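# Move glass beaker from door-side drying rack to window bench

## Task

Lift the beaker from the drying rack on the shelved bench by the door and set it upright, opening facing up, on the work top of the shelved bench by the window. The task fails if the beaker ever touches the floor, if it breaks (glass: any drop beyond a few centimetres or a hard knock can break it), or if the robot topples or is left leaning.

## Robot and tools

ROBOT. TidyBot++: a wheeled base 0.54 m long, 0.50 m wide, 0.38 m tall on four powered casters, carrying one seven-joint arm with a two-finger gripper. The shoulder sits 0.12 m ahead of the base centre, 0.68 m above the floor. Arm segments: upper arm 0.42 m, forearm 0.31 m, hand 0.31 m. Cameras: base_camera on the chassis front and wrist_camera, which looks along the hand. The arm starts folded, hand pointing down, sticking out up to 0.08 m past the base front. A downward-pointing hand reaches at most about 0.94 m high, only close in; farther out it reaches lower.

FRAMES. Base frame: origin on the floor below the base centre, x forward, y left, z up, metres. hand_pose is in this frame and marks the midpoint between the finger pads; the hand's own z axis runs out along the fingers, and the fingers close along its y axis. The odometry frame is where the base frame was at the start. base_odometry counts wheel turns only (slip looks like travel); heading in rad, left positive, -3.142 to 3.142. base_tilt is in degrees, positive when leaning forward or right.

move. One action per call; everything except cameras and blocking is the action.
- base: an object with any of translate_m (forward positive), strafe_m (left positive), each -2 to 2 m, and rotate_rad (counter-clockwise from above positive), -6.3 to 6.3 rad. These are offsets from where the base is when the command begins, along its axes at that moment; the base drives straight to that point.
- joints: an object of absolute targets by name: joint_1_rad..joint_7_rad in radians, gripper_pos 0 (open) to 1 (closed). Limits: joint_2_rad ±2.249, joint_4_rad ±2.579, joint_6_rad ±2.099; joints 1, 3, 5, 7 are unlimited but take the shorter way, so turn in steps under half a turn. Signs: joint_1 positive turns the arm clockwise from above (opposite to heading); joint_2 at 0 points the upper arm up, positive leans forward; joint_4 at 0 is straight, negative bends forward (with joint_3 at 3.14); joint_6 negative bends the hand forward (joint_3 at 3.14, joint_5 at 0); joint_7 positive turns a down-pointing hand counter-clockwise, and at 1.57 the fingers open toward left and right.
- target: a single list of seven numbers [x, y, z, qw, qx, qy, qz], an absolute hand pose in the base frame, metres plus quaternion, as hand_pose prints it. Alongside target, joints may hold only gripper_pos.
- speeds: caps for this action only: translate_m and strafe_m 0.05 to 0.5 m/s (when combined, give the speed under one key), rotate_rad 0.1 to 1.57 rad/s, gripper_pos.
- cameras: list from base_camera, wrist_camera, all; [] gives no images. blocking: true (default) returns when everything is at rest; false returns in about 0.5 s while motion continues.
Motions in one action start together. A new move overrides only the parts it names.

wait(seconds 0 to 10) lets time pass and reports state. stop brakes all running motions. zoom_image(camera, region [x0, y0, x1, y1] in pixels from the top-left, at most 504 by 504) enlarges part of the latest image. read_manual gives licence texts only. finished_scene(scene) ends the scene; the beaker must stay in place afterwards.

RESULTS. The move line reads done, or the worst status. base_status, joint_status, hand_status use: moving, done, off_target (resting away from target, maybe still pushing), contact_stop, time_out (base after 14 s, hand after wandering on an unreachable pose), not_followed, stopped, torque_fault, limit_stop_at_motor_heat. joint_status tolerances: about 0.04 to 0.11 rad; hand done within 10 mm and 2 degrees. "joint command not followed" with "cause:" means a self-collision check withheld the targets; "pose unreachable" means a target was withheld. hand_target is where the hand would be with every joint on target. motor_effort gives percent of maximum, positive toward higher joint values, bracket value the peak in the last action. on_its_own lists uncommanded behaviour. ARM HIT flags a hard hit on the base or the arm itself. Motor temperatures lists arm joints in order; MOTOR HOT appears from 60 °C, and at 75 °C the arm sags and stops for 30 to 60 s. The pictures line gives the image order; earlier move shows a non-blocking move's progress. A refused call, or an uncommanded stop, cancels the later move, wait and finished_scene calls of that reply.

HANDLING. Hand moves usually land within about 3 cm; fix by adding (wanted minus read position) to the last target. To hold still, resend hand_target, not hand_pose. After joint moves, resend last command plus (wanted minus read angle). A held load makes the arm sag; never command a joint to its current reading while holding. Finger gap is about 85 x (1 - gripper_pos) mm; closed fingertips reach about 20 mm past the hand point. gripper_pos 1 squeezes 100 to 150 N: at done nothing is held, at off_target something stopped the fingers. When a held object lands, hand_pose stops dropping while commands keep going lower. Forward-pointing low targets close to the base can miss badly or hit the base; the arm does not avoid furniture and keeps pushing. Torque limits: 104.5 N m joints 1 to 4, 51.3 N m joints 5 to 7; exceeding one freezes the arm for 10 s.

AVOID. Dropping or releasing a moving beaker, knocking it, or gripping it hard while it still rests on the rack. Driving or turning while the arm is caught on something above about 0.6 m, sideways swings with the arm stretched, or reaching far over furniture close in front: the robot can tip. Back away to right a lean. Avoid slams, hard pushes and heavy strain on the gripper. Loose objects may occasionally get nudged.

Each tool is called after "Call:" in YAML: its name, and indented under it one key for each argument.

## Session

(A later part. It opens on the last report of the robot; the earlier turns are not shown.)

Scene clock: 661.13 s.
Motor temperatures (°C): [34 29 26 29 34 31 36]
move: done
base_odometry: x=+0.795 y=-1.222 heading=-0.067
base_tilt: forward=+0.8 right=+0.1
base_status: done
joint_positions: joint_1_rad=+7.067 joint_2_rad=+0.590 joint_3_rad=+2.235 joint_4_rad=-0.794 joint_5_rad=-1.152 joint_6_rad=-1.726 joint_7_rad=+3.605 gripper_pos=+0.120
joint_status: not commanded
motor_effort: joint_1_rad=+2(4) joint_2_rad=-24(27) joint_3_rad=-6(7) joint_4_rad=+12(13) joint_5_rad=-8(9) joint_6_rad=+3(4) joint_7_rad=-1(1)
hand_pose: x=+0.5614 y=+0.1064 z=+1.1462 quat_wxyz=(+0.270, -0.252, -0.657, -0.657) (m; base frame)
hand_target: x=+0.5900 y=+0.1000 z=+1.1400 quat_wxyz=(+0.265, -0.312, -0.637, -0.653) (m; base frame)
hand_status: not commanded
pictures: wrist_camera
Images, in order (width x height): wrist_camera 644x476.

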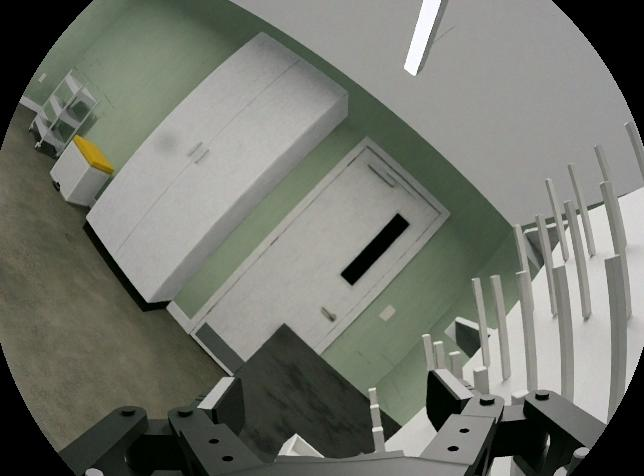

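Call:
move:
  base: {"rotate_rad": -0.3}
  speeds: {"rotate_rad": 0.4}

Call:
zoom_image:
  camera: "wrist_camera"
  region: [200, 276, 500, 476]

Scene clock: 685.63 s.
Motor temperatures (°C): [34 29 26 29 34 31 36]
move: done
base_odometry: x=+0.795 y=-1.222 heading=-0.367
base_tilt: forward=+0.8 right=+0.1
base_status: done
joint_positions: joint_1_rad=+7.075 joint_2_rad=+0.590 joint_3_rad=+2.235 joint_4_rad=-0.794 joint_5_rad=-1.152 joint_6_rad=-1.726 joint_7_rad=+3.605 gripper_pos=+0.120
joint_status: not commanded
motor_effort: joint_1_rad=+1(5) joint_2_rad=-24(26) joint_3_rad=-6(7) joint_4_rad=+13(14) joint_5_rad=-8(9) joint_6_rad=+3(4) joint_7_rad=-1(1)
hand_pose: x=+0.5623 y=+0.1029 z=+1.1462 quat_wxyz=(+0.268, -0.255, -0.656, -0.658) (m; base frame)
hand_target: x=+0.5900 y=+0.1000 z=+1.1400 quat_wxyz=(+0.265, -0.312, -0.637, -0.653) (m; base frame)
hand_status: not commanded
pictures: base_camera, wrist_camera
Images, in order (width x height): base_camera 644x364, wrist_camera 644x476.

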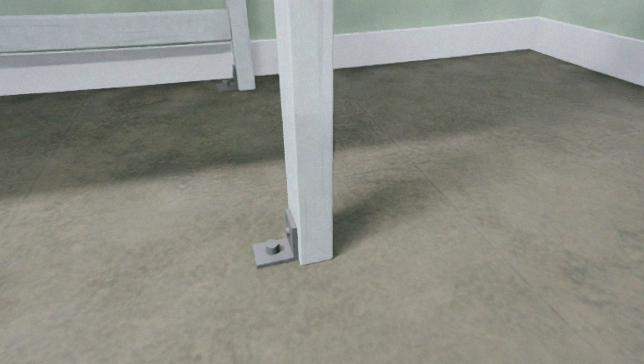

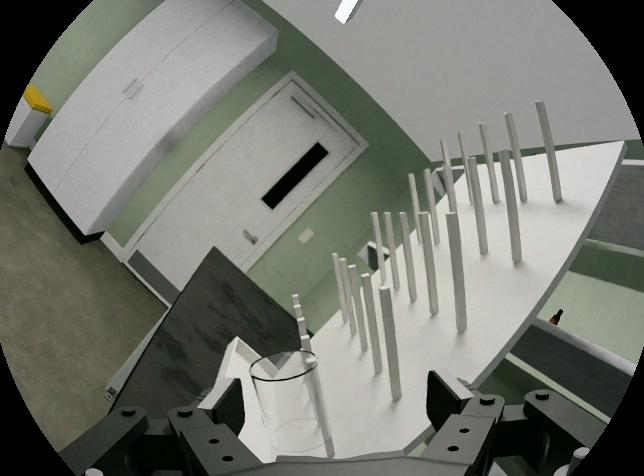

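Scaled by 1.680.

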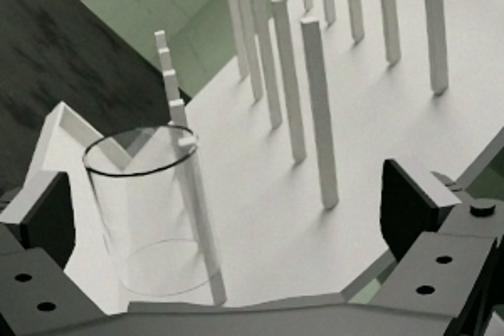

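Call:
move:
  base: {"rotate_rad": 0.3}
  speeds: {"rotate_rad": 0.3}
  target: [0.59, 0.1, 1.14, 0.2227, -0.2685, -0.6532, -0.6723]

Call:
zoom_image:
  camera: "wrist_camera"
  region: [200, 276, 500, 476]

Scene clock: 755.67 s.
Motor temperatures (°C): [34 29 26 29 34 31 36]
move: off_target
base_odometry: x=+0.794 y=-1.222 heading=-0.068
base_tilt: forward=+0.8 right=+0.1
base_status: done
joint_positions: joint_1_rad=+7.081 joint_2_rad=+0.590 joint_3_rad=+2.234 joint_4_rad=-0.794 joint_5_rad=-1.152 joint_6_rad=-1.719 joint_7_rad=+3.674 gripper_pos=+0.120
joint_status: not commanded
motor_effort: joint_1_rad=+2(5) joint_2_rad=-24(27) joint_3_rad=-6(7) joint_4_rad=+12(13) joint_5_rad=-9(9) joint_6_rad=+3(4) joint_7_rad=-1(1)
hand_pose: x=+0.5646 y=+0.1006 z=+1.1471 quat_wxyz=(+0.241, -0.235, -0.663, -0.669) (m; base frame)
hand_target: x=+0.5900 y=+0.1000 z=+1.1400 quat_wxyz=(+0.223, -0.268, -0.653, -0.672) (m; base frame)
hand_status: off_target (0.026 m and 4.5 deg from the pose sent, 0.029 m and 5.6 deg at the start)
pictures: base_camera, wrist_camera
Images, in order (width x height): base_camera 644x364, wrist_camera 644x476.

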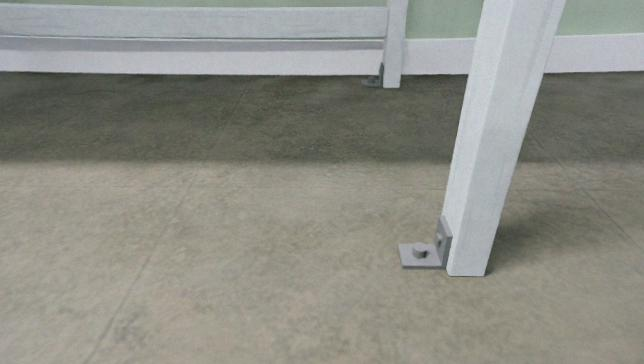

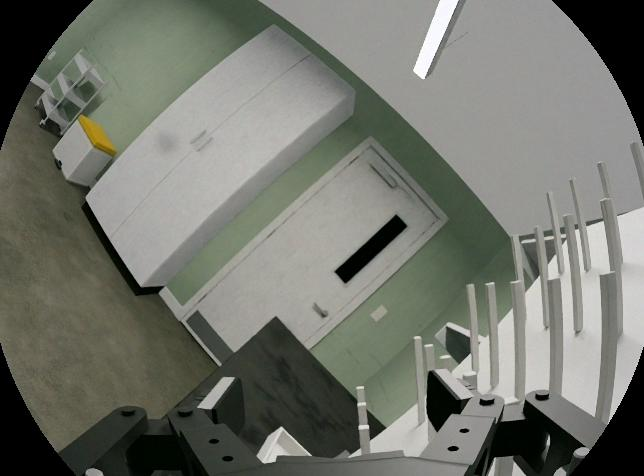

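Scaled by 1.680.

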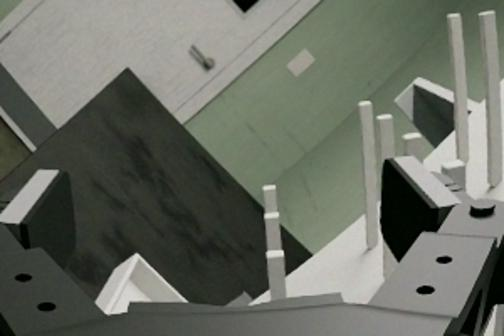

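Call:
move:
  target: [0.625, 0.1, 1.116, 0.2227, -0.2685, -0.6532, -0.6723]
  cameras: ["wrist_camera"]

Call:
zoom_image:
  camera: "wrist_camera"
  region: [200, 276, 500, 476]

Scene clock: 770.10 s.
Motor temperatures (°C): [34 29 26 29 34 31 36]
move: off_target
base_odometry: x=+0.794 y=-1.222 heading=-0.068
base_tilt: forward=+0.8 right=+0.1
base_status: not commanded
joint_positions: joint_1_rad=+7.036 joint_2_rad=+0.657 joint_3_rad=+2.188 joint_4_rad=-0.775 joint_5_rad=-1.063 joint_6_rad=-1.683 joint_7_rad=+3.674 gripper_pos=+0.120
joint_status: not commanded
motor_effort: joint_1_rad=+1(2) joint_2_rad=-26(28) joint_3_rad=-7(8) joint_4_rad=+12(13) joint_5_rad=-8(10) joint_6_rad=+3(4) joint_7_rad=-1(2)
hand_pose: x=+0.5894 y=+0.1063 z=+1.1240 quat_wxyz=(+0.251, -0.241, -0.662, -0.663) (m; base frame)
hand_target: x=+0.6250 y=+0.1000 z=+1.1160 quat_wxyz=(+0.223, -0.268, -0.653, -0.672) (m; base frame)
hand_status: off_target (0.037 m and 4.8 deg from the pose sent, 0.068 m and 4.5 deg at the start)
pictures: wrist_camera
Images, in order (width x height): wrist_camera 644x476.

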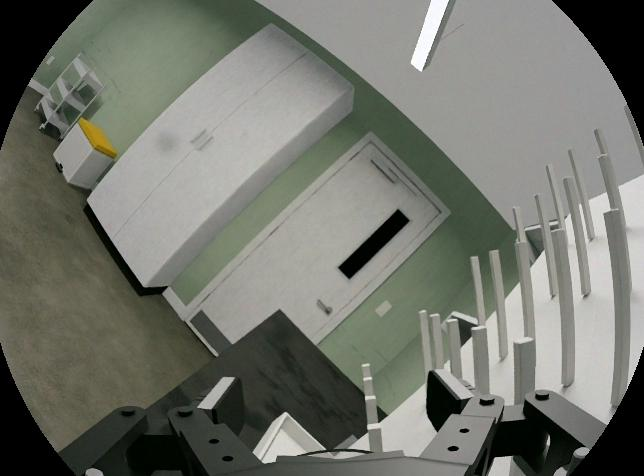

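Scaled by 1.680.

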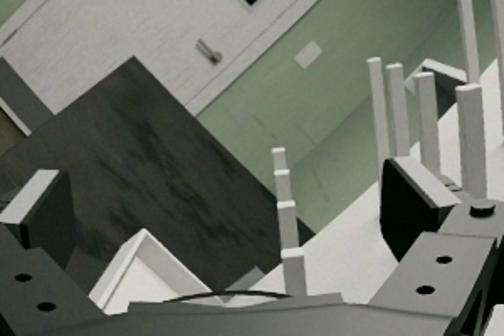

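Call:
move:
  base: {"translate_m": 0.035, "strafe_m": 0.015}
  target: [0.625, 0.098, 1.089, 0.215, -0.266, -0.655, -0.675]
  speeds: {"translate_m": 0.1}
  cameras: ["wrist_camera"]

Call:
zoom_image:
  camera: "wrist_camera"
  region: [200, 276, 500, 476]

Scene clock: 788.63 s.
Motor temperatures (°C): [34 29 26 29 34 31 36]
move: off_target
base_odometry: x=+0.830 y=-1.209 heading=-0.067
base_tilt: forward=+0.8 right=+0.1
base_status: done
joint_positions: joint_1_rad=+7.056 joint_2_rad=+0.657 joint_3_rad=+2.186 joint_4_rad=-0.850 joint_5_rad=-1.063 joint_6_rad=-1.654 joint_7_rad=+3.714 gripper_pos=+0.120
joint_status: not commanded
motor_effort: joint_1_rad=+1(3) joint_2_rad=-26(28) joint_3_rad=-7(8) joint_4_rad=+13(14) joint_5_rad=-9(10) joint_6_rad=+3(4) joint_7_rad=-1(1)
hand_pose: x=+0.5952 y=+0.1089 z=+1.1062 quat_wxyz=(+0.258, -0.251, -0.656, -0.663) (m; base frame)
hand_target: x=+0.6250 y=+0.0980 z=+1.0890 quat_wxyz=(+0.215, -0.266, -0.654, -0.674) (m; base frame)
hand_status: off_target (0.036 m and 5.3 deg from the pose sent, 0.051 m and 5.3 deg at the start)
pictures: wrist_camera
Images, in order (width x height): wrist_camera 644x476.

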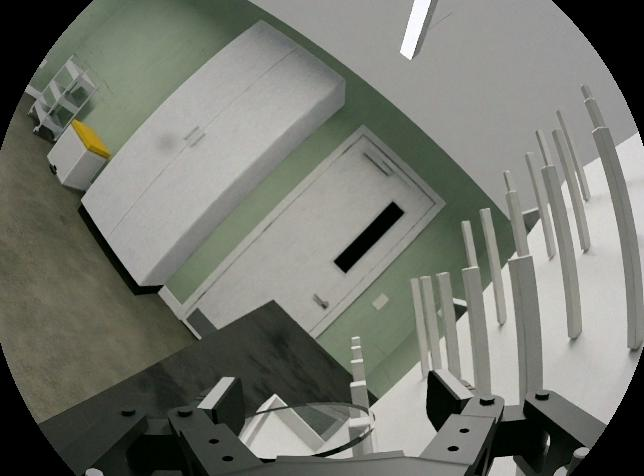

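Scaled by 1.680.

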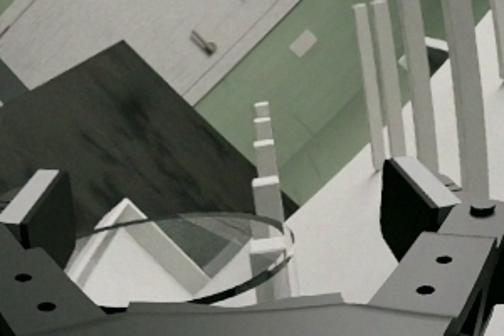

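Call:
move:
  base: {"translate_m": -0.008}
  target: [0.625, 0.098, 1.079, 0.186, -0.2363, -0.664, -0.686]
  cameras: ["wrist_camera"]

Call:
zoom_image:
  camera: "wrist_camera"
  region: [200, 276, 500, 476]

Scene clock: 816.53 s.
Motor temperatures (°C): [34 29 26 29 34 31 36]
move: off_target
base_odometry: x=+0.822 y=-1.209 heading=-0.067
base_tilt: forward=+0.8 right=+0.1
base_status: done
joint_positions: joint_1_rad=+7.079 joint_2_rad=+0.658 joint_3_rad=+2.162 joint_4_rad=-0.892 joint_5_rad=-1.063 joint_6_rad=-1.637 joint_7_rad=+3.834 gripper_pos=+0.120
joint_status: not commanded
motor_effort: joint_1_rad=+1(4) joint_2_rad=-25(30) joint_3_rad=-7(8) joint_4_rad=+12(13) joint_5_rad=-9(10) joint_6_rad=+1(3) joint_7_rad=-1(1)
hand_pose: x=+0.5935 y=+0.1089 z=+1.1017 quat_wxyz=(+0.228, -0.219, -0.663, -0.678) (m; base frame)
hand_target: x=+0.6250 y=+0.0980 z=+1.0790 quat_wxyz=(+0.186, -0.236, -0.663, -0.685) (m; base frame)
hand_status: off_target (0.040 m and 5.3 deg from the pose sent, 0.042 m and 8.8 deg at the start)
pictures: wrist_camera
Images, in order (width x height): wrist_camera 644x476.

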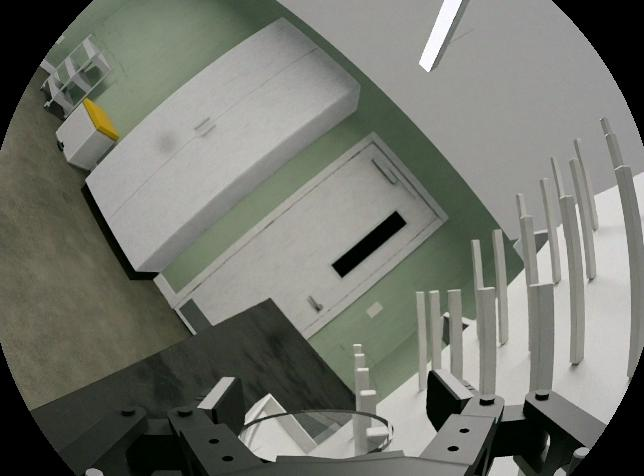

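Scaled by 1.680.

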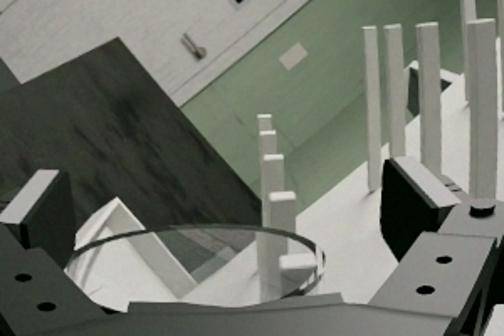

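Call:
move:
  target: [0.623, 0.098, 1.062, 0.186, -0.2363, -0.664, -0.686]
  cameras: ["wrist_camera"]

Call:
zoom_image:
  camera: "wrist_camera"
  region: [200, 276, 500, 476]

Scene clock: 826.33 s.
Motor temperatures (°C): [34 29 26 29 34 31 36]
move: off_target
base_odometry: x=+0.822 y=-1.209 heading=-0.067
base_tilt: forward=+0.8 right=+0.1
base_status: not commanded
joint_positions: joint_1_rad=+7.101 joint_2_rad=+0.658 joint_3_rad=+2.160 joint_4_rad=-0.959 joint_5_rad=-1.062 joint_6_rad=-1.622 joint_7_rad=+3.885 gripper_pos=+0.120
joint_status: not commanded
motor_effort: joint_1_rad=+1(2) joint_2_rad=-25(26) joint_3_rad=-7(8) joint_4_rad=+12(13) joint_5_rad=-8(10) joint_6_rad=+2(3) joint_7_rad=-1(1)
hand_pose: x=+0.5942 y=+0.1095 z=+1.0846 quat_wxyz=(+0.229, -0.222, -0.662, -0.678) (m; base frame)
hand_target: x=+0.6230 y=+0.0980 z=+1.0620 quat_wxyz=(+0.186, -0.236, -0.663, -0.685) (m; base frame)
hand_status: off_target (0.038 m and 5.3 deg from the pose sent, 0.051 m and 5.3 deg at the start)
pictures: wrist_camera
Images, in order (width x height): wrist_camera 644x476.

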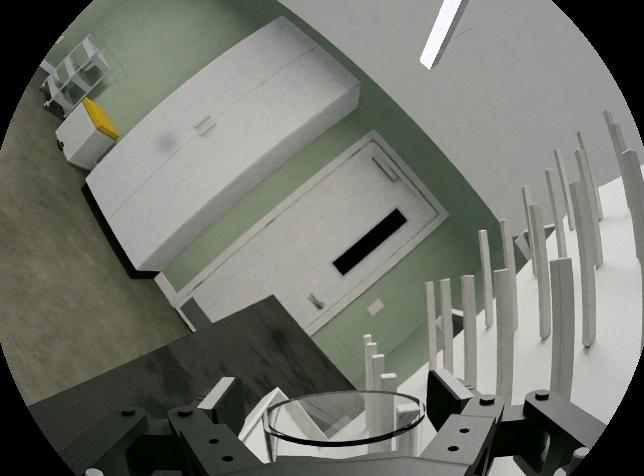

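Scaled by 1.680.

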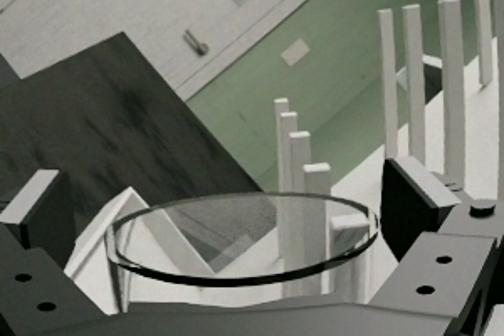

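Call:
move:
  base: {"translate_m": 0.03}
  speeds: {"translate_m": 0.05}
  target: [0.623, 0.098, 1.042, 0.186, -0.2363, -0.664, -0.686]
  cameras: ["wrist_camera"]

Call:
zoom_image:
  camera: "wrist_camera"
  region: [200, 276, 500, 476]

Scene clock: 840.13 s.
Motor temperatures (°C): [34 29 26 29 34 31 36]
move: off_target
base_odometry: x=+0.852 y=-1.211 heading=-0.067
base_tilt: forward=+0.8 right=+0.1
base_status: done
joint_positions: joint_1_rad=+7.125 joint_2_rad=+0.662 joint_3_rad=+2.145 joint_4_rad=-1.021 joint_5_rad=-1.058 joint_6_rad=-1.598 joint_7_rad=+3.940 gripper_pos=+0.120
joint_status: not commanded
motor_effort: joint_1_rad=+2(3) joint_2_rad=-25(27) joint_3_rad=-8(9) joint_4_rad=+12(14) joint_5_rad=-9(10) joint_6_rad=+2(2) joint_7_rad=-1(2)
hand_pose: x=+0.5947 y=+0.1104 z=+1.0701 quat_wxyz=(+0.226, -0.222, -0.660, -0.681) (m; base frame)
hand_target: x=+0.6230 y=+0.0980 z=+1.0420 quat_wxyz=(+0.186, -0.236, -0.663, -0.685) (m; base frame)
hand_status: off_target (0.042 m and 4.9 deg from the pose sent, 0.053 m and 5.3 deg at the start)
pictures: wrist_camera
Images, in order (width x height): wrist_camera 644x476.

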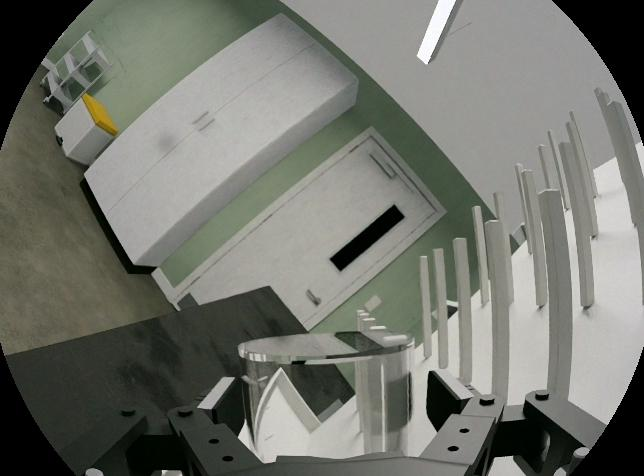

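Scaled by 1.680.

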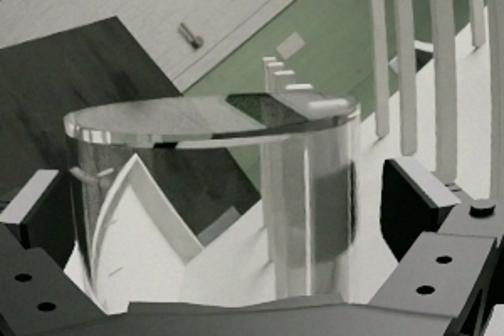

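Call:
move:
  base: {"translate_m": 0.003, "strafe_m": 0.018}
  speeds: {"translate_m": 0.05}
  target: [0.623, 0.098, 1.032, 0.186, -0.2363, -0.664, -0.686]
  cameras: ["wrist_camera"]

Call:
zoom_image:
  camera: "wrist_camera"
  region: [200, 276, 500, 476]

Scene clock: 853.07 s.
Motor temperatures (°C): [34 29 26 29 34 31 36]
move: off_target
base_odometry: x=+0.857 y=-1.193 heading=-0.067
base_tilt: forward=+0.8 right=+0.1
base_status: done
joint_positions: joint_1_rad=+7.141 joint_2_rad=+0.666 joint_3_rad=+2.137 joint_4_rad=-1.053 joint_5_rad=-1.053 joint_6_rad=-1.587 joint_7_rad=+3.967 gripper_pos=+0.120
joint_status: not commanded
motor_effort: joint_1_rad=+1(4) joint_2_rad=-25(27) joint_3_rad=-8(9) joint_4_rad=+13(13) joint_5_rad=-9(10) joint_6_rad=+1(2) joint_7_rad=-1(1)
hand_pose: x=+0.5955 y=+0.1084 z=+1.0612 quat_wxyz=(+0.224, -0.224, -0.659, -0.683) (m; base frame)
hand_target: x=+0.6230 y=+0.0980 z=+1.0320 quat_wxyz=(+0.186, -0.236, -0.663, -0.685) (m; base frame)
hand_status: off_target (0.041 m and 4.6 deg from the pose sent, 0.049 m and 4.9 deg at the start)
pictures: wrist_camera
Images, in order (width x height): wrist_camera 644x476.

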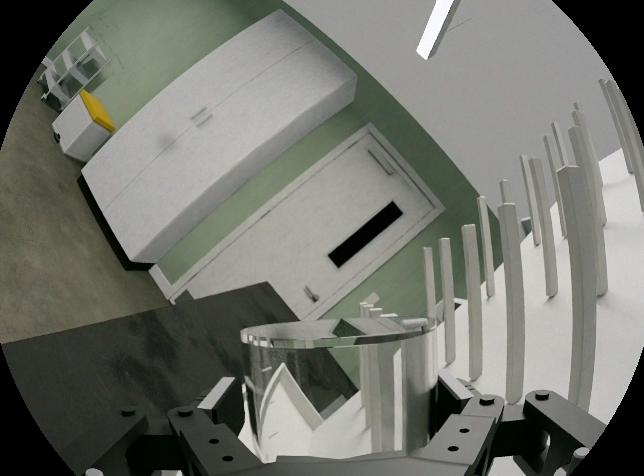

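Scaled by 1.680.

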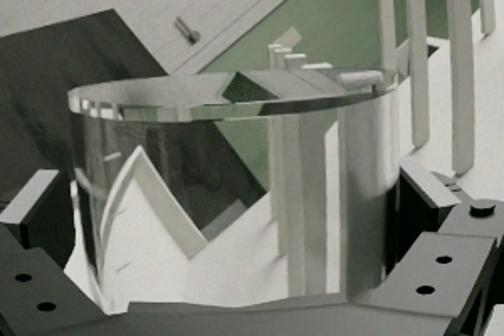

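Call:
move:
  joints: {"gripper_pos": 0.35}
  cameras: ["wrist_camera"]

Scene clock: 861.23 s.
Motor temperatures (°C): [34 29 26 29 34 31 36]
move: off_target
base_odometry: x=+0.857 y=-1.193 heading=-0.067
base_tilt: forward=+0.8 right=+0.1
base_status: not commanded
joint_positions: joint_1_rad=+7.148 joint_2_rad=+0.667 joint_3_rad=+2.130 joint_4_rad=-1.054 joint_5_rad=-1.051 joint_6_rad=-1.577 joint_7_rad=+3.969 gripper_pos=+0.230
joint_status: gripper_pos off_target (ended at +0.230, target +0.350)
motor_effort: joint_1_rad=+1(2) joint_2_rad=-24(25) joint_3_rad=-7(9) joint_4_rad=+11(13) joint_5_rad=-6(10) joint_6_rad=-1(2) joint_7_rad=-2(2)
hand_pose: x=+0.5973 y=+0.1067 z=+1.0628 quat_wxyz=(+0.219, -0.225, -0.657, -0.685) (m; base frame)
hand_target: x=+0.6230 y=+0.0980 z=+1.0320 quat_wxyz=(+0.186, -0.236, -0.663, -0.685) (m; base frame)
hand_status: not commanded
pictures: wrist_camera
Images, in order (width x height): wrist_camera 644x476.

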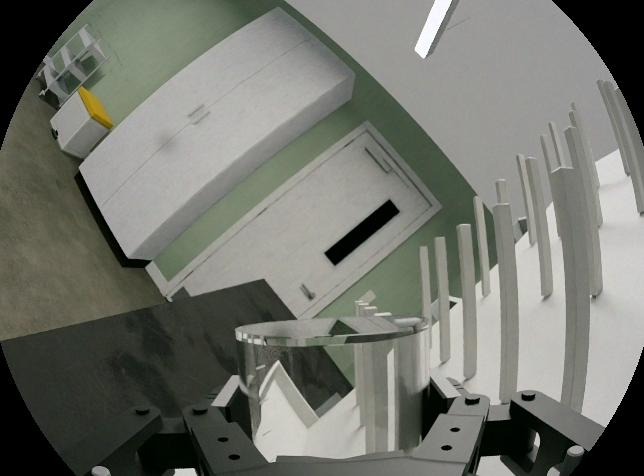

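Call:
move:
  target: [0.623, 0.098, 1.055, 0.186, -0.2363, -0.664, -0.686]
  joints: {"gripper_pos": 0.5}
  cameras: ["wrist_camera"]

Scene clock: 876.33 s.
Motor temperatures (°C): [34 29 26 29 34 31 36]
move: off_target
base_odometry: x=+0.857 y=-1.193 heading=-0.067
base_tilt: forward=+0.8 right=+0.1
base_status: not commanded
joint_positions: joint_1_rad=+7.138 joint_2_rad=+0.667 joint_3_rad=+2.134 joint_4_rad=-1.038 joint_5_rad=-1.051 joint_6_rad=-1.577 joint_7_rad=+3.969 gripper_pos=+0.230
joint_status: gripper_pos off_target (ended at +0.230, target +0.500)
motor_effort: joint_1_rad=+1(2) joint_2_rad=-25(25) joint_3_rad=-9(9) joint_4_rad=+13(14) joint_5_rad=-10(11) joint_6_rad=+1(5) joint_7_rad=-1(2)
hand_pose: x=+0.5994 y=+0.1078 z=+1.0659 quat_wxyz=(+0.214, -0.222, -0.659, -0.686) (m; base frame)
hand_target: x=+0.6230 y=+0.0980 z=+1.0550 quat_wxyz=(+0.186, -0.236, -0.663, -0.685) (m; base frame)
hand_status: off_target (0.028 m and 3.7 deg from the pose sent, 0.028 m and 4.1 deg at the start)
pictures: wrist_camera
Images, in order (width x height): wrist_camera 644x476.

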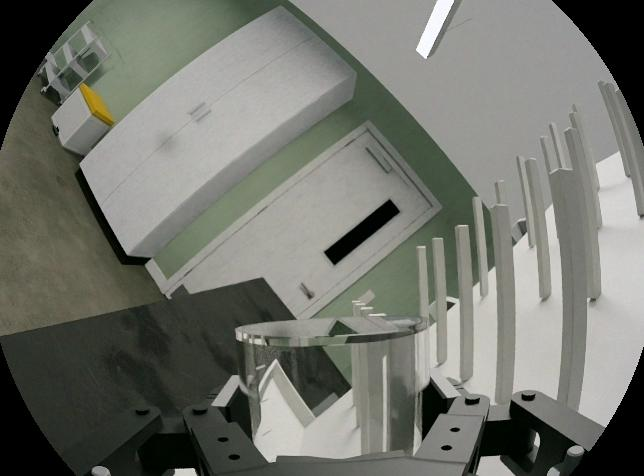

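Friction hysteresis; continue up, with backing.

Call:
move:
  target: [0.623, 0.098, 1.08, 0.186, -0.2363, -0.664, -0.686]
  cameras: ["wrist_camera"]

Call:
move:
  base: {"translate_m": -0.05}
  speeds: {"translate_m": 0.1}
  target: [0.623, 0.098, 1.12, 0.186, -0.2363, -0.664, -0.686]
  cameras: ["wrist_camera"]

Scene clock: 883.03 s.
Motor temperatures (°C): [34 29 26 29 34 31 36]
move: off_target
base_odometry: x=+0.857 y=-1.193 heading=-0.067
base_tilt: forward=+0.8 right=+0.1
base_status: not commanded
joint_positions: joint_1_rad=+7.118 joint_2_rad=+0.667 joint_3_rad=+2.137 joint_4_rad=-0.954 joint_5_rad=-1.051 joint_6_rad=-1.577 joint_7_rad=+3.962 gripper_pos=+0.230
joint_status: not commanded
motor_effort: joint_1_rad=+2(2) joint_2_rad=-26(26) joint_3_rad=-8(9) joint_4_rad=+14(14) joint_5_rad=-10(11) joint_6_rad=+3(3) joint_7_rad=-1(1)
hand_pose: x=+0.6070 y=+0.1026 z=+1.0892 quat_wxyz=(+0.185, -0.208, -0.662, -0.696) (m; base frame)
hand_target: x=+0.6230 y=+0.0980 z=+1.0800 quat_wxyz=(+0.186, -0.236, -0.663, -0.685) (m; base frame)
hand_status: off_target (0.019 m and 3.4 deg from the pose sent, 0.029 m and 3.7 deg at the start)
pictures: wrist_camera
Images, in order (width x height): wrist_camera 644x476.

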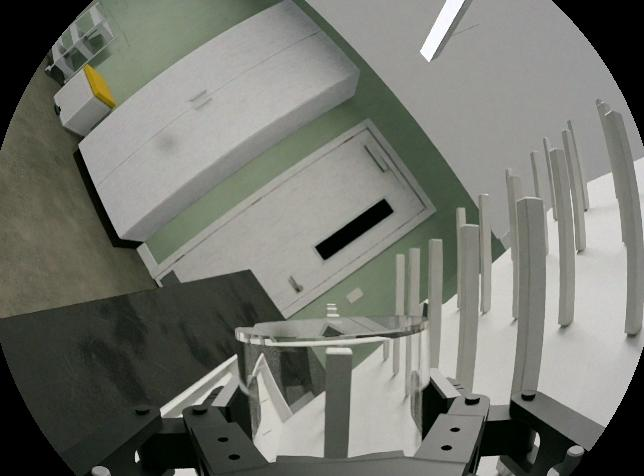

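Scene clock: 884.13 s.
Motor temperatures (°C): [34 29 26 29 34 31 36]
move: off_target
base_odometry: x=+0.807 y=-1.189 heading=-0.067
base_tilt: forward=+0.8 right=+0.1
base_status: done
joint_positions: joint_1_rad=+7.060 joint_2_rad=+0.667 joint_3_rad=+2.140 joint_4_rad=-0.789 joint_5_rad=-1.049 joint_6_rad=-1.577 joint_7_rad=+3.852 gripper_pos=+0.230
joint_status: not commanded
motor_effort: joint_1_rad=+2(3) joint_2_rad=-27(30) joint_3_rad=-8(10) joint_4_rad=+13(14) joint_5_rad=-10(11) joint_6_rad=+3(4) joint_7_rad=-1(1)
hand_pose: x=+0.6137 y=+0.1018 z=+1.1361 quat_wxyz=(+0.168, -0.205, -0.656, -0.707) (m; base frame)
hand_target: x=+0.6230 y=+0.0980 z=+1.1200 quat_wxyz=(+0.186, -0.236, -0.663, -0.685) (m; base frame)
hand_status: off_target (0.019 m and 4.8 deg from the pose sent, 0.035 m and 3.4 deg at the start)
pictures: wrist_camera
Images, in order (width x height): wrist_camera 644x476.

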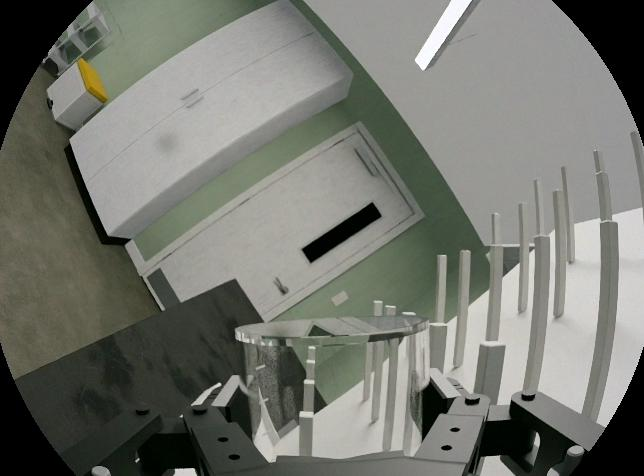

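Call:
move:
  base: {"translate_m": -0.1}
  speeds: {"translate_m": 0.1}
  cameras: ["wrist_camera"]

Scene clock: 897.97 s.
Motor temperatures (°C): [34 29 26 29 34 31 36]
move: done
base_odometry: x=+0.707 y=-1.182 heading=-0.067
base_tilt: forward=+0.8 right=+0.1
base_status: done
joint_positions: joint_1_rad=+7.056 joint_2_rad=+0.667 joint_3_rad=+2.140 joint_4_rad=-0.788 joint_5_rad=-1.048 joint_6_rad=-1.577 joint_7_rad=+3.850 gripper_pos=+0.230
joint_status: not commanded
motor_effort: joint_1_rad=+2(3) joint_2_rad=-27(29) joint_3_rad=-8(9) joint_4_rad=+13(14) joint_5_rad=-10(11) joint_6_rad=+3(4) joint_7_rad=-1(1)
hand_pose: x=+0.6135 y=+0.1038 z=+1.1358 quat_wxyz=(+0.170, -0.205, -0.657, -0.706) (m; base frame)
hand_target: x=+0.6230 y=+0.0980 z=+1.1200 quat_wxyz=(+0.186, -0.236, -0.663, -0.685) (m; base frame)
hand_status: not commanded
pictures: wrist_camera
Images, in order (width x height): wrist_camera 644x476.

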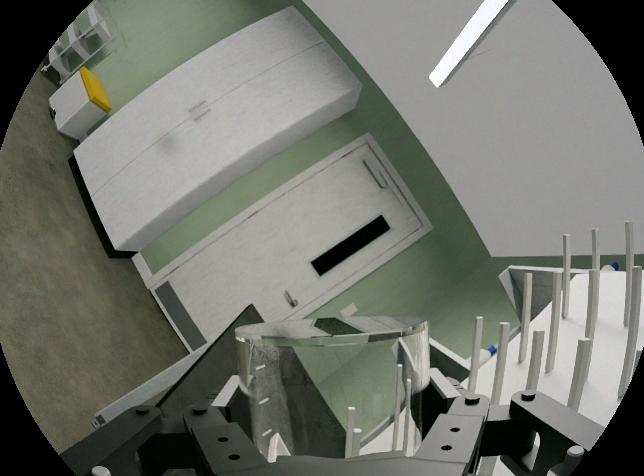

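Call:
move:
  base: {"translate_m": -0.878, "strafe_m": 1.12}
  speeds: {"translate_m": 0.4}
  cameras: ["wrist_camera"]

Call:
move:
  base: {"rotate_rad": 3.14}
  speeds: {"rotate_rad": 0.6}
  joints: {"joint_1_rad": 6.283, "joint_2_rad": 0.033, "joint_3_rad": 3.14, "joint_4_rad": -1.70, "joint_5_rad": 0, "joint_6_rad": 0.162, "joint_7_rad": 4.71}

Scene clock: 938.53 s.
Motor temperatures (°C): [34 29 26 30 34 31 36]
move: done
base_odometry: x=-0.095 y=-0.006 heading=-0.067
base_tilt: forward=+0.8 right=+0.1
base_status: done
joint_positions: joint_1_rad=+7.050 joint_2_rad=+0.669 joint_3_rad=+2.140 joint_4_rad=-0.787 joint_5_rad=-1.046 joint_6_rad=-1.577 joint_7_rad=+3.850 gripper_pos=+0.230
joint_status: not commanded
motor_effort: joint_1_rad=+2(3) joint_2_rad=-27(31) joint_3_rad=-8(9) joint_4_rad=+13(14) joint_5_rad=-10(11) joint_6_rad=+3(4) joint_7_rad=-1(1)
hand_pose: x=+0.6138 y=+0.1058 z=+1.1352 quat_wxyz=(+0.171, -0.204, -0.657, -0.705) (m; base frame)
hand_target: x=+0.6230 y=+0.0980 z=+1.1200 quat_wxyz=(+0.186, -0.236, -0.663, -0.685) (m; base frame)
hand_status: not commanded
pictures: wrist_camera
Images, in order (width x height): wrist_camera 644x476.

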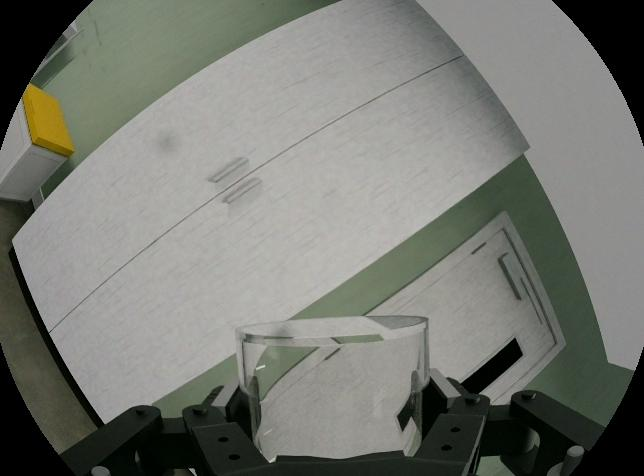

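Scene clock: 944.67 s.
Motor temperatures (°C): [34 29 26 30 34 31 36]
move: done
base_odometry: x=-0.095 y=-0.006 heading=+3.072
base_tilt: forward=+0.8 right=+0.1
base_status: done
joint_positions: joint_1_rad=+6.287 joint_2_rad=+0.067 joint_3_rad=+3.133 joint_4_rad=-1.679 joint_5_rad=-0.054 joint_6_rad=+0.069 joint_7_rad=+4.631 gripper_pos=+0.230
joint_status: all done
motor_effort: joint_1_rad=+2(5) joint_2_rad=-21(31) joint_3_rad=+1(10) joint_4_rad=+20(21) joint_5_rad=+0(10) joint_6_rad=+10(11) joint_7_rad=-1(2)
hand_pose: x=+0.7662 y=+0.0033 z=+1.0142 quat_wxyz=(-0.667, -0.050, -0.742, -0.046) (m; base frame)
hand_target: x=+0.7544 y=+0.0025 z=+1.0515 quat_wxyz=(-0.707, +0.000, -0.707, -0.001) (m; base frame)
hand_status: not commanded
pictures: base_camera, wrist_camera
Images, in order (width x height): base_camera 644x364, wrist_camera 644x476.

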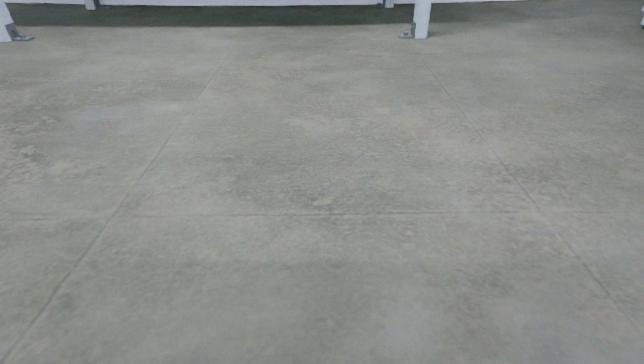

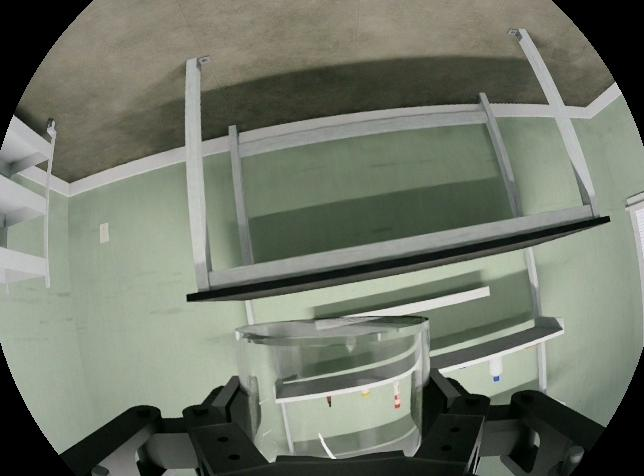

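Call:
move:
  base: {"translate_m": 0.8, "strafe_m": 0.4}
  speeds: {"translate_m": 0.4}
  joints: {"joint_2_rad": 0.0, "joint_4_rad": -1.54, "joint_6_rad": 0.1, "joint_7_rad": 4.795, "joint_5_rad": 0.0}

Scene clock: 990.67 s.
Motor temperatures (°C): [34 29 26 30 34 31 36]
move: done
base_odometry: x=-0.921 y=-0.350 heading=+3.073
base_tilt: forward=+0.8 right=+0.1
base_status: done
joint_positions: joint_1_rad=+6.287 joint_2_rad=+0.018 joint_3_rad=+3.134 joint_4_rad=-1.581 joint_5_rad=-0.054 joint_6_rad=+0.069 joint_7_rad=+4.716 gripper_pos=+0.230
joint_status: all done
motor_effort: joint_1_rad=+1(3) joint_2_rad=-20(24) joint_3_rad=+1(2) joint_4_rad=+20(22) joint_5_rad=+0(1) joint_6_rad=+10(12) joint_7_rad=-1(2)
hand_pose: x=+0.7517 y=+0.0026 z=+1.1063 quat_wxyz=(-0.721, -0.018, -0.692, -0.018) (m; base frame)
hand_target: x=+0.7418 y=+0.0025 z=+1.1528 quat_wxyz=(-0.751, +0.028, -0.659, +0.030) (m; base frame)
hand_status: not commanded
pictures: base_camera, wrist_camera
Images, in order (width x height): base_camera 644x364, wrist_camera 644x476.

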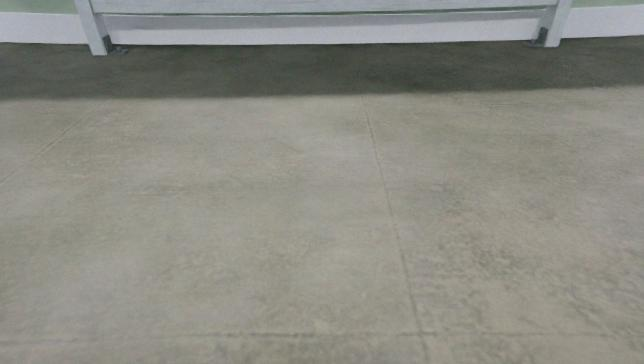

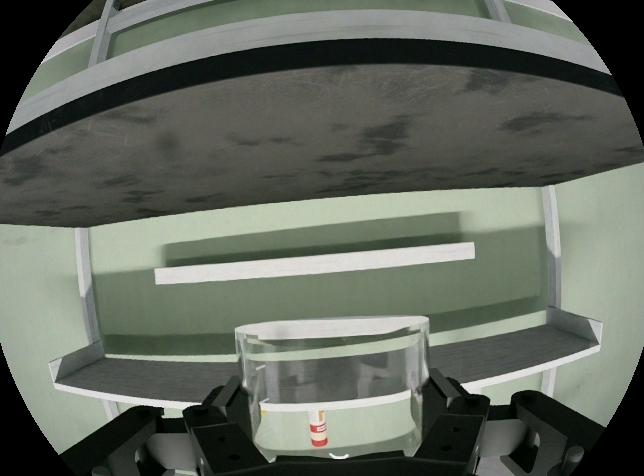

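Call:
move:
  base: {"translate_m": 0.08}
  speeds: {"translate_m": 0.1}

Scene clock: 1040.80 s.
Motor temperatures (°C): [34 29 26 30 34 31 36]
move: done
base_odometry: x=-1.001 y=-0.345 heading=+3.074
base_tilt: forward=+0.8 right=+0.0
base_status: done
joint_positions: joint_1_rad=+6.287 joint_2_rad=+0.016 joint_3_rad=+3.134 joint_4_rad=-1.581 joint_5_rad=-0.054 joint_6_rad=+0.069 joint_7_rad=+4.716 gripper_pos=+0.230
joint_status: not commanded
motor_effort: joint_1_rad=+2(3) joint_2_rad=-20(23) joint_3_rad=+1(2) joint_4_rad=+20(22) joint_5_rad=+0(1) joint_6_rad=+11(11) joint_7_rad=-1(1)
hand_pose: x=+0.7509 y=+0.0026 z=+1.1075 quat_wxyz=(-0.722, -0.017, -0.692, -0.018) (m; base frame)
hand_target: x=+0.7418 y=+0.0025 z=+1.1528 quat_wxyz=(-0.751, +0.028, -0.659, +0.030) (m; base frame)
hand_status: not commanded
pictures: base_camera, wrist_camera
Images, in order (width x height): base_camera 644x364, wrist_camera 644x476.

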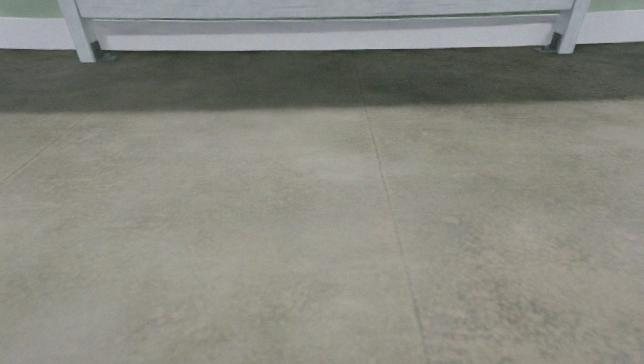

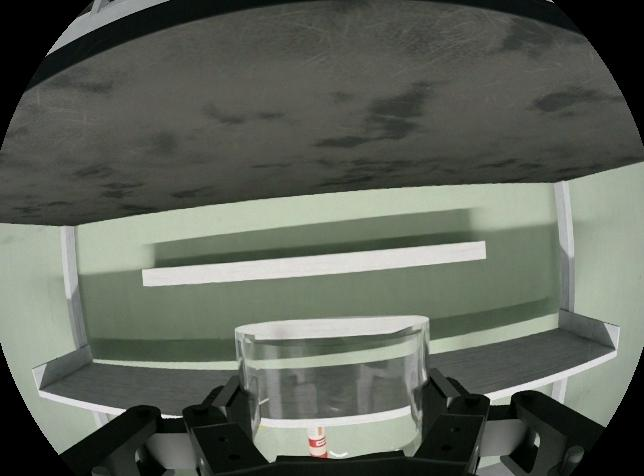

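Call:
move:
  base: {"translate_m": 0.15}
  speeds: {"translate_m": 0.1}

Call:
move:
  joints: {"joint_2_rad": 0.0, "joint_4_rad": -1.6, "joint_6_rad": 0.1}

Scene clock: 1055.00 s.
Motor temperatures (°C): [34 29 26 31 34 31 36]
move: done
base_odometry: x=-1.150 y=-0.335 heading=+3.074
base_tilt: forward=+0.8 right=+0.1
base_status: done
joint_positions: joint_1_rad=+6.287 joint_2_rad=+0.014 joint_3_rad=+3.134 joint_4_rad=-1.581 joint_5_rad=-0.054 joint_6_rad=+0.069 joint_7_rad=+4.716 gripper_pos=+0.230
joint_status: not commanded
motor_effort: joint_1_rad=+1(3) joint_2_rad=-20(23) joint_3_rad=+0(2) joint_4_rad=+21(21) joint_5_rad=-1(1) joint_6_rad=+10(12) joint_7_rad=-1(1)
hand_pose: x=+0.7502 y=+0.0026 z=+1.1086 quat_wxyz=(-0.722, -0.017, -0.691, -0.018) (m; base frame)
hand_target: x=+0.7418 y=+0.0025 z=+1.1528 quat_wxyz=(-0.751, +0.028, -0.659, +0.030) (m; base frame)
hand_status: not commanded
pictures: base_camera, wrist_camera
Images, in order (width x height): base_camera 644x364, wrist_camera 644x476.

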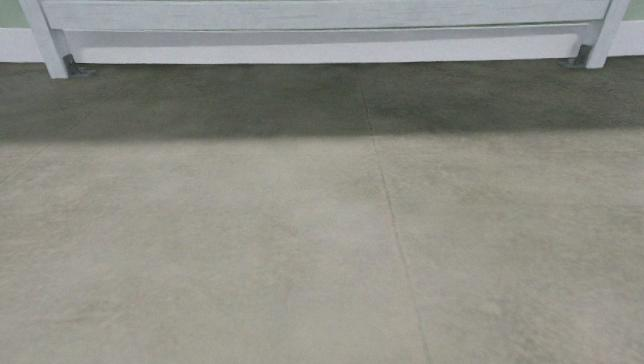

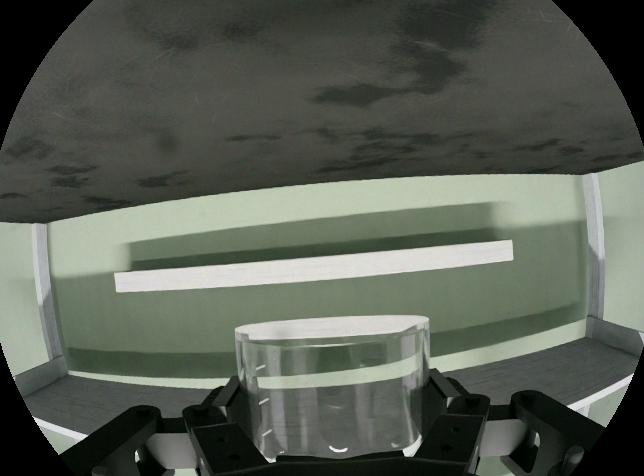

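Scene clock: 1055.77 s.
Motor temperatures (°C): [34 29 26 31 34 31 36]
move: done
base_odometry: x=-1.150 y=-0.335 heading=+3.074
base_tilt: forward=+0.9 right=+0.1
base_status: not commanded
joint_positions: joint_1_rad=+6.287 joint_2_rad=+0.014 joint_3_rad=+3.134 joint_4_rad=-1.594 joint_5_rad=-0.054 joint_6_rad=+0.069 joint_7_rad=+4.716 gripper_pos=+0.230
joint_status: all done
motor_effort: joint_1_rad=+2(2) joint_2_rad=-20(21) joint_3_rad=+1(1) joint_4_rad=+20(22) joint_5_rad=+0(1) joint_6_rad=+11(11) joint_7_rad=-1(1)
hand_pose: x=+0.7502 y=+0.0026 z=+1.1005 quat_wxyz=(-0.718, -0.017, -0.696, -0.018) (m; base frame)
hand_target: x=+0.7437 y=+0.0025 z=+1.1154 quat_wxyz=(-0.731, +0.029, -0.681, +0.030) (m; base frame)
hand_status: not commanded
pictures: base_camera, wrist_camera
Images, in order (width x height): base_camera 644x364, wrist_camera 644x476.

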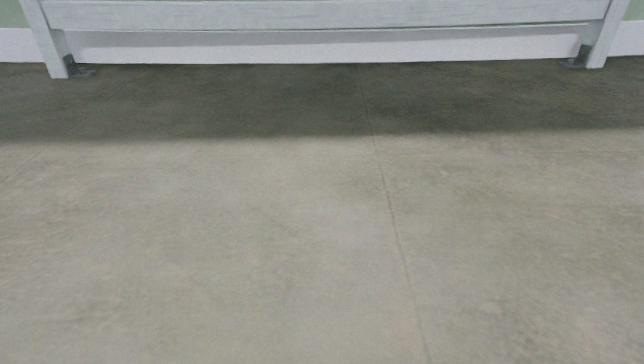

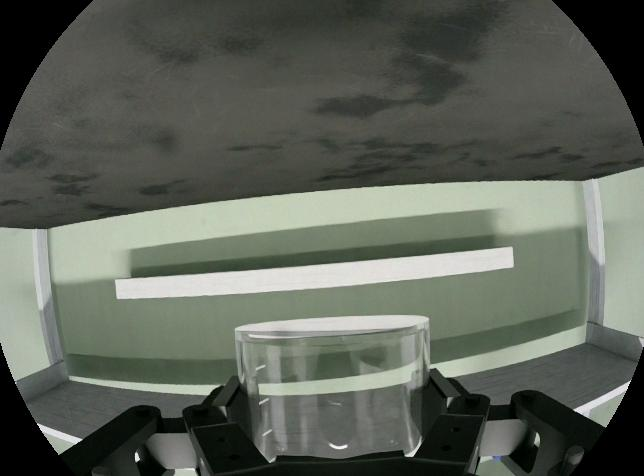

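Call:
move:
  base: {"translate_m": -0.05}
  speeds: {"translate_m": 0.1}
  cameras: []

Call:
move:
  joints: {"joint_2_rad": 0.018, "joint_4_rad": -1.73, "joint_6_rad": 0.22}

Call:
move:
  joints: {"joint_2_rad": 0.035, "joint_4_rad": -1.85, "joint_6_rad": 0.35}

Scene clock: 1096.57 s.
Motor temperatures (°C): [34 29 26 30 34 31 36]
move: done
base_odometry: x=-1.100 y=-0.338 heading=+3.074
base_tilt: forward=+0.8 right=+0.0
base_status: done
joint_positions: joint_1_rad=+6.287 joint_2_rad=+0.013 joint_3_rad=+3.134 joint_4_rad=-1.594 joint_5_rad=-0.054 joint_6_rad=+0.069 joint_7_rad=+4.716 gripper_pos=+0.230
joint_status: not commanded
motor_effort: joint_1_rad=+1(3) joint_2_rad=-20(23) joint_3_rad=+1(2) joint_4_rad=+21(21) joint_5_rad=+1(1) joint_6_rad=+9(12) joint_7_rad=-1(1)
hand_pose: x=+0.7495 y=+0.0026 z=+1.1015 quat_wxyz=(-0.718, -0.017, -0.695, -0.018) (m; base frame)
hand_target: x=+0.7437 y=+0.0025 z=+1.1154 quat_wxyz=(-0.731, +0.029, -0.681, +0.030) (m; base frame)
hand_status: not commanded
pictures: none
No camera images: "cameras" was empty.

Scene clock: 1097.77 s.
Motor temperatures (°C): [34 29 26 30 34 31 36]
move: done
base_odometry: x=-1.100 y=-0.338 heading=+3.074
base_tilt: forward=+0.8 right=+0.1
base_status: not commanded
joint_positions: joint_1_rad=+6.287 joint_2_rad=+0.013 joint_3_rad=+3.134 joint_4_rad=-1.716 joint_5_rad=-0.054 joint_6_rad=+0.127 joint_7_rad=+4.716 gripper_pos=+0.230
joint_status: all done
motor_effort: joint_1_rad=+1(2) joint_2_rad=-20(21) joint_3_rad=+1(1) joint_4_rad=+20(22) joint_5_rad=+0(1) joint_6_rad=+10(12) joint_7_rad=-1(1)
hand_pose: x=+0.7459 y=+0.0016 z=+1.0435 quat_wxyz=(-0.696, -0.019, -0.718, -0.016) (m; base frame)
hand_target: x=+0.7470 y=+0.0025 z=+1.0604 quat_wxyz=(-0.721, +0.029, -0.691, +0.029) (m; base frame)
hand_status: not commanded
pictures: base_camera, wrist_camera
Images, in order (width x height): base_camera 644x364, wrist_camera 644x476.

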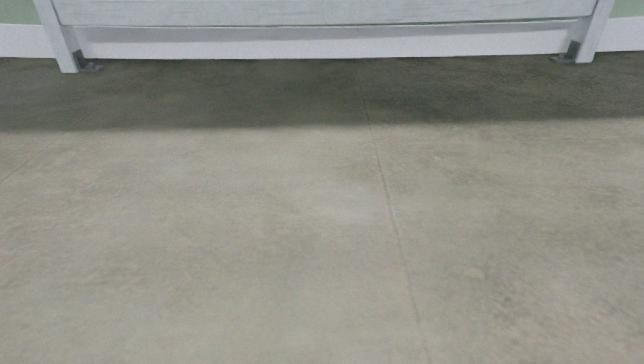

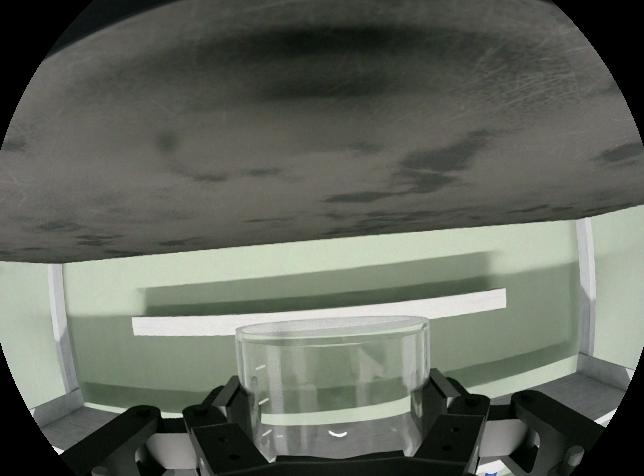

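Scene clock: 1099.03 s.
Motor temperatures (°C): [34 29 26 30 34 31 36]
move: done
base_odometry: x=-1.100 y=-0.338 heading=+3.074
base_tilt: forward=+0.9 right=+0.1
base_status: not commanded
joint_positions: joint_1_rad=+6.287 joint_2_rad=+0.014 joint_3_rad=+3.134 joint_4_rad=-1.835 joint_5_rad=-0.054 joint_6_rad=+0.255 joint_7_rad=+4.716 gripper_pos=+0.230
joint_status: all done
motor_effort: joint_1_rad=+2(2) joint_2_rad=-19(21) joint_3_rad=+1(1) joint_4_rad=+20(21) joint_5_rad=+0(1) joint_6_rad=+11(12) joint_7_rad=-1(1)
hand_pose: x=+0.7382 y=-0.0005 z=+1.0092 quat_wxyz=(-0.699, -0.021, -0.715, -0.013) (m; base frame)
hand_target: x=+0.7438 y=+0.0024 z=+1.0163 quat_wxyz=(-0.719, +0.029, -0.694, +0.029) (m; base frame)
hand_status: not commanded
pictures: base_camera, wrist_camera
Images, in order (width x height): base_camera 644x364, wrist_camera 644x476.

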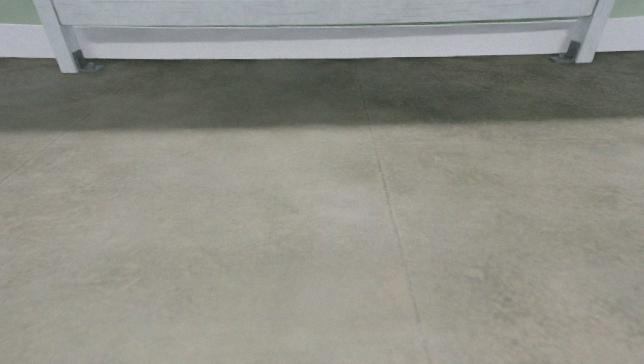

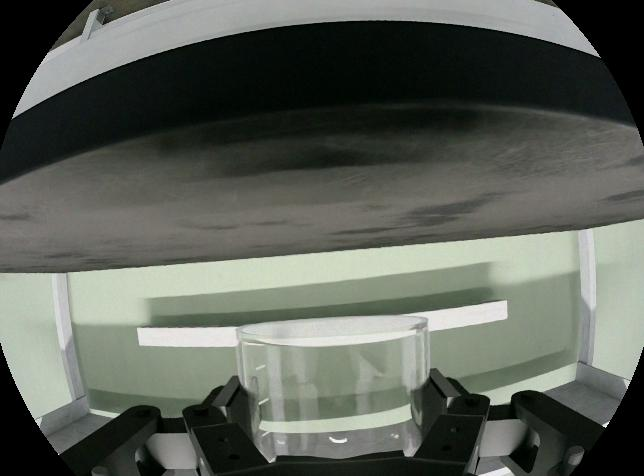

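Call:
zoom_image:
  camera: "wrist_camera"
  region: [180, 220, 484, 470]

Scaled by 1.658.

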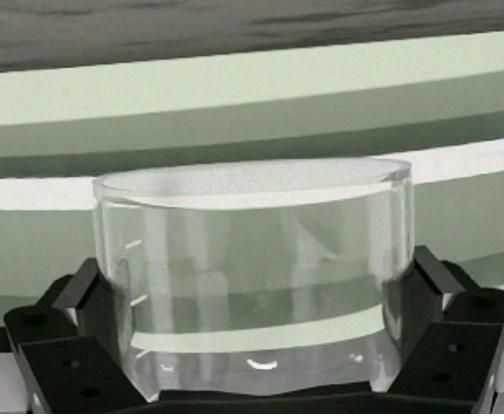

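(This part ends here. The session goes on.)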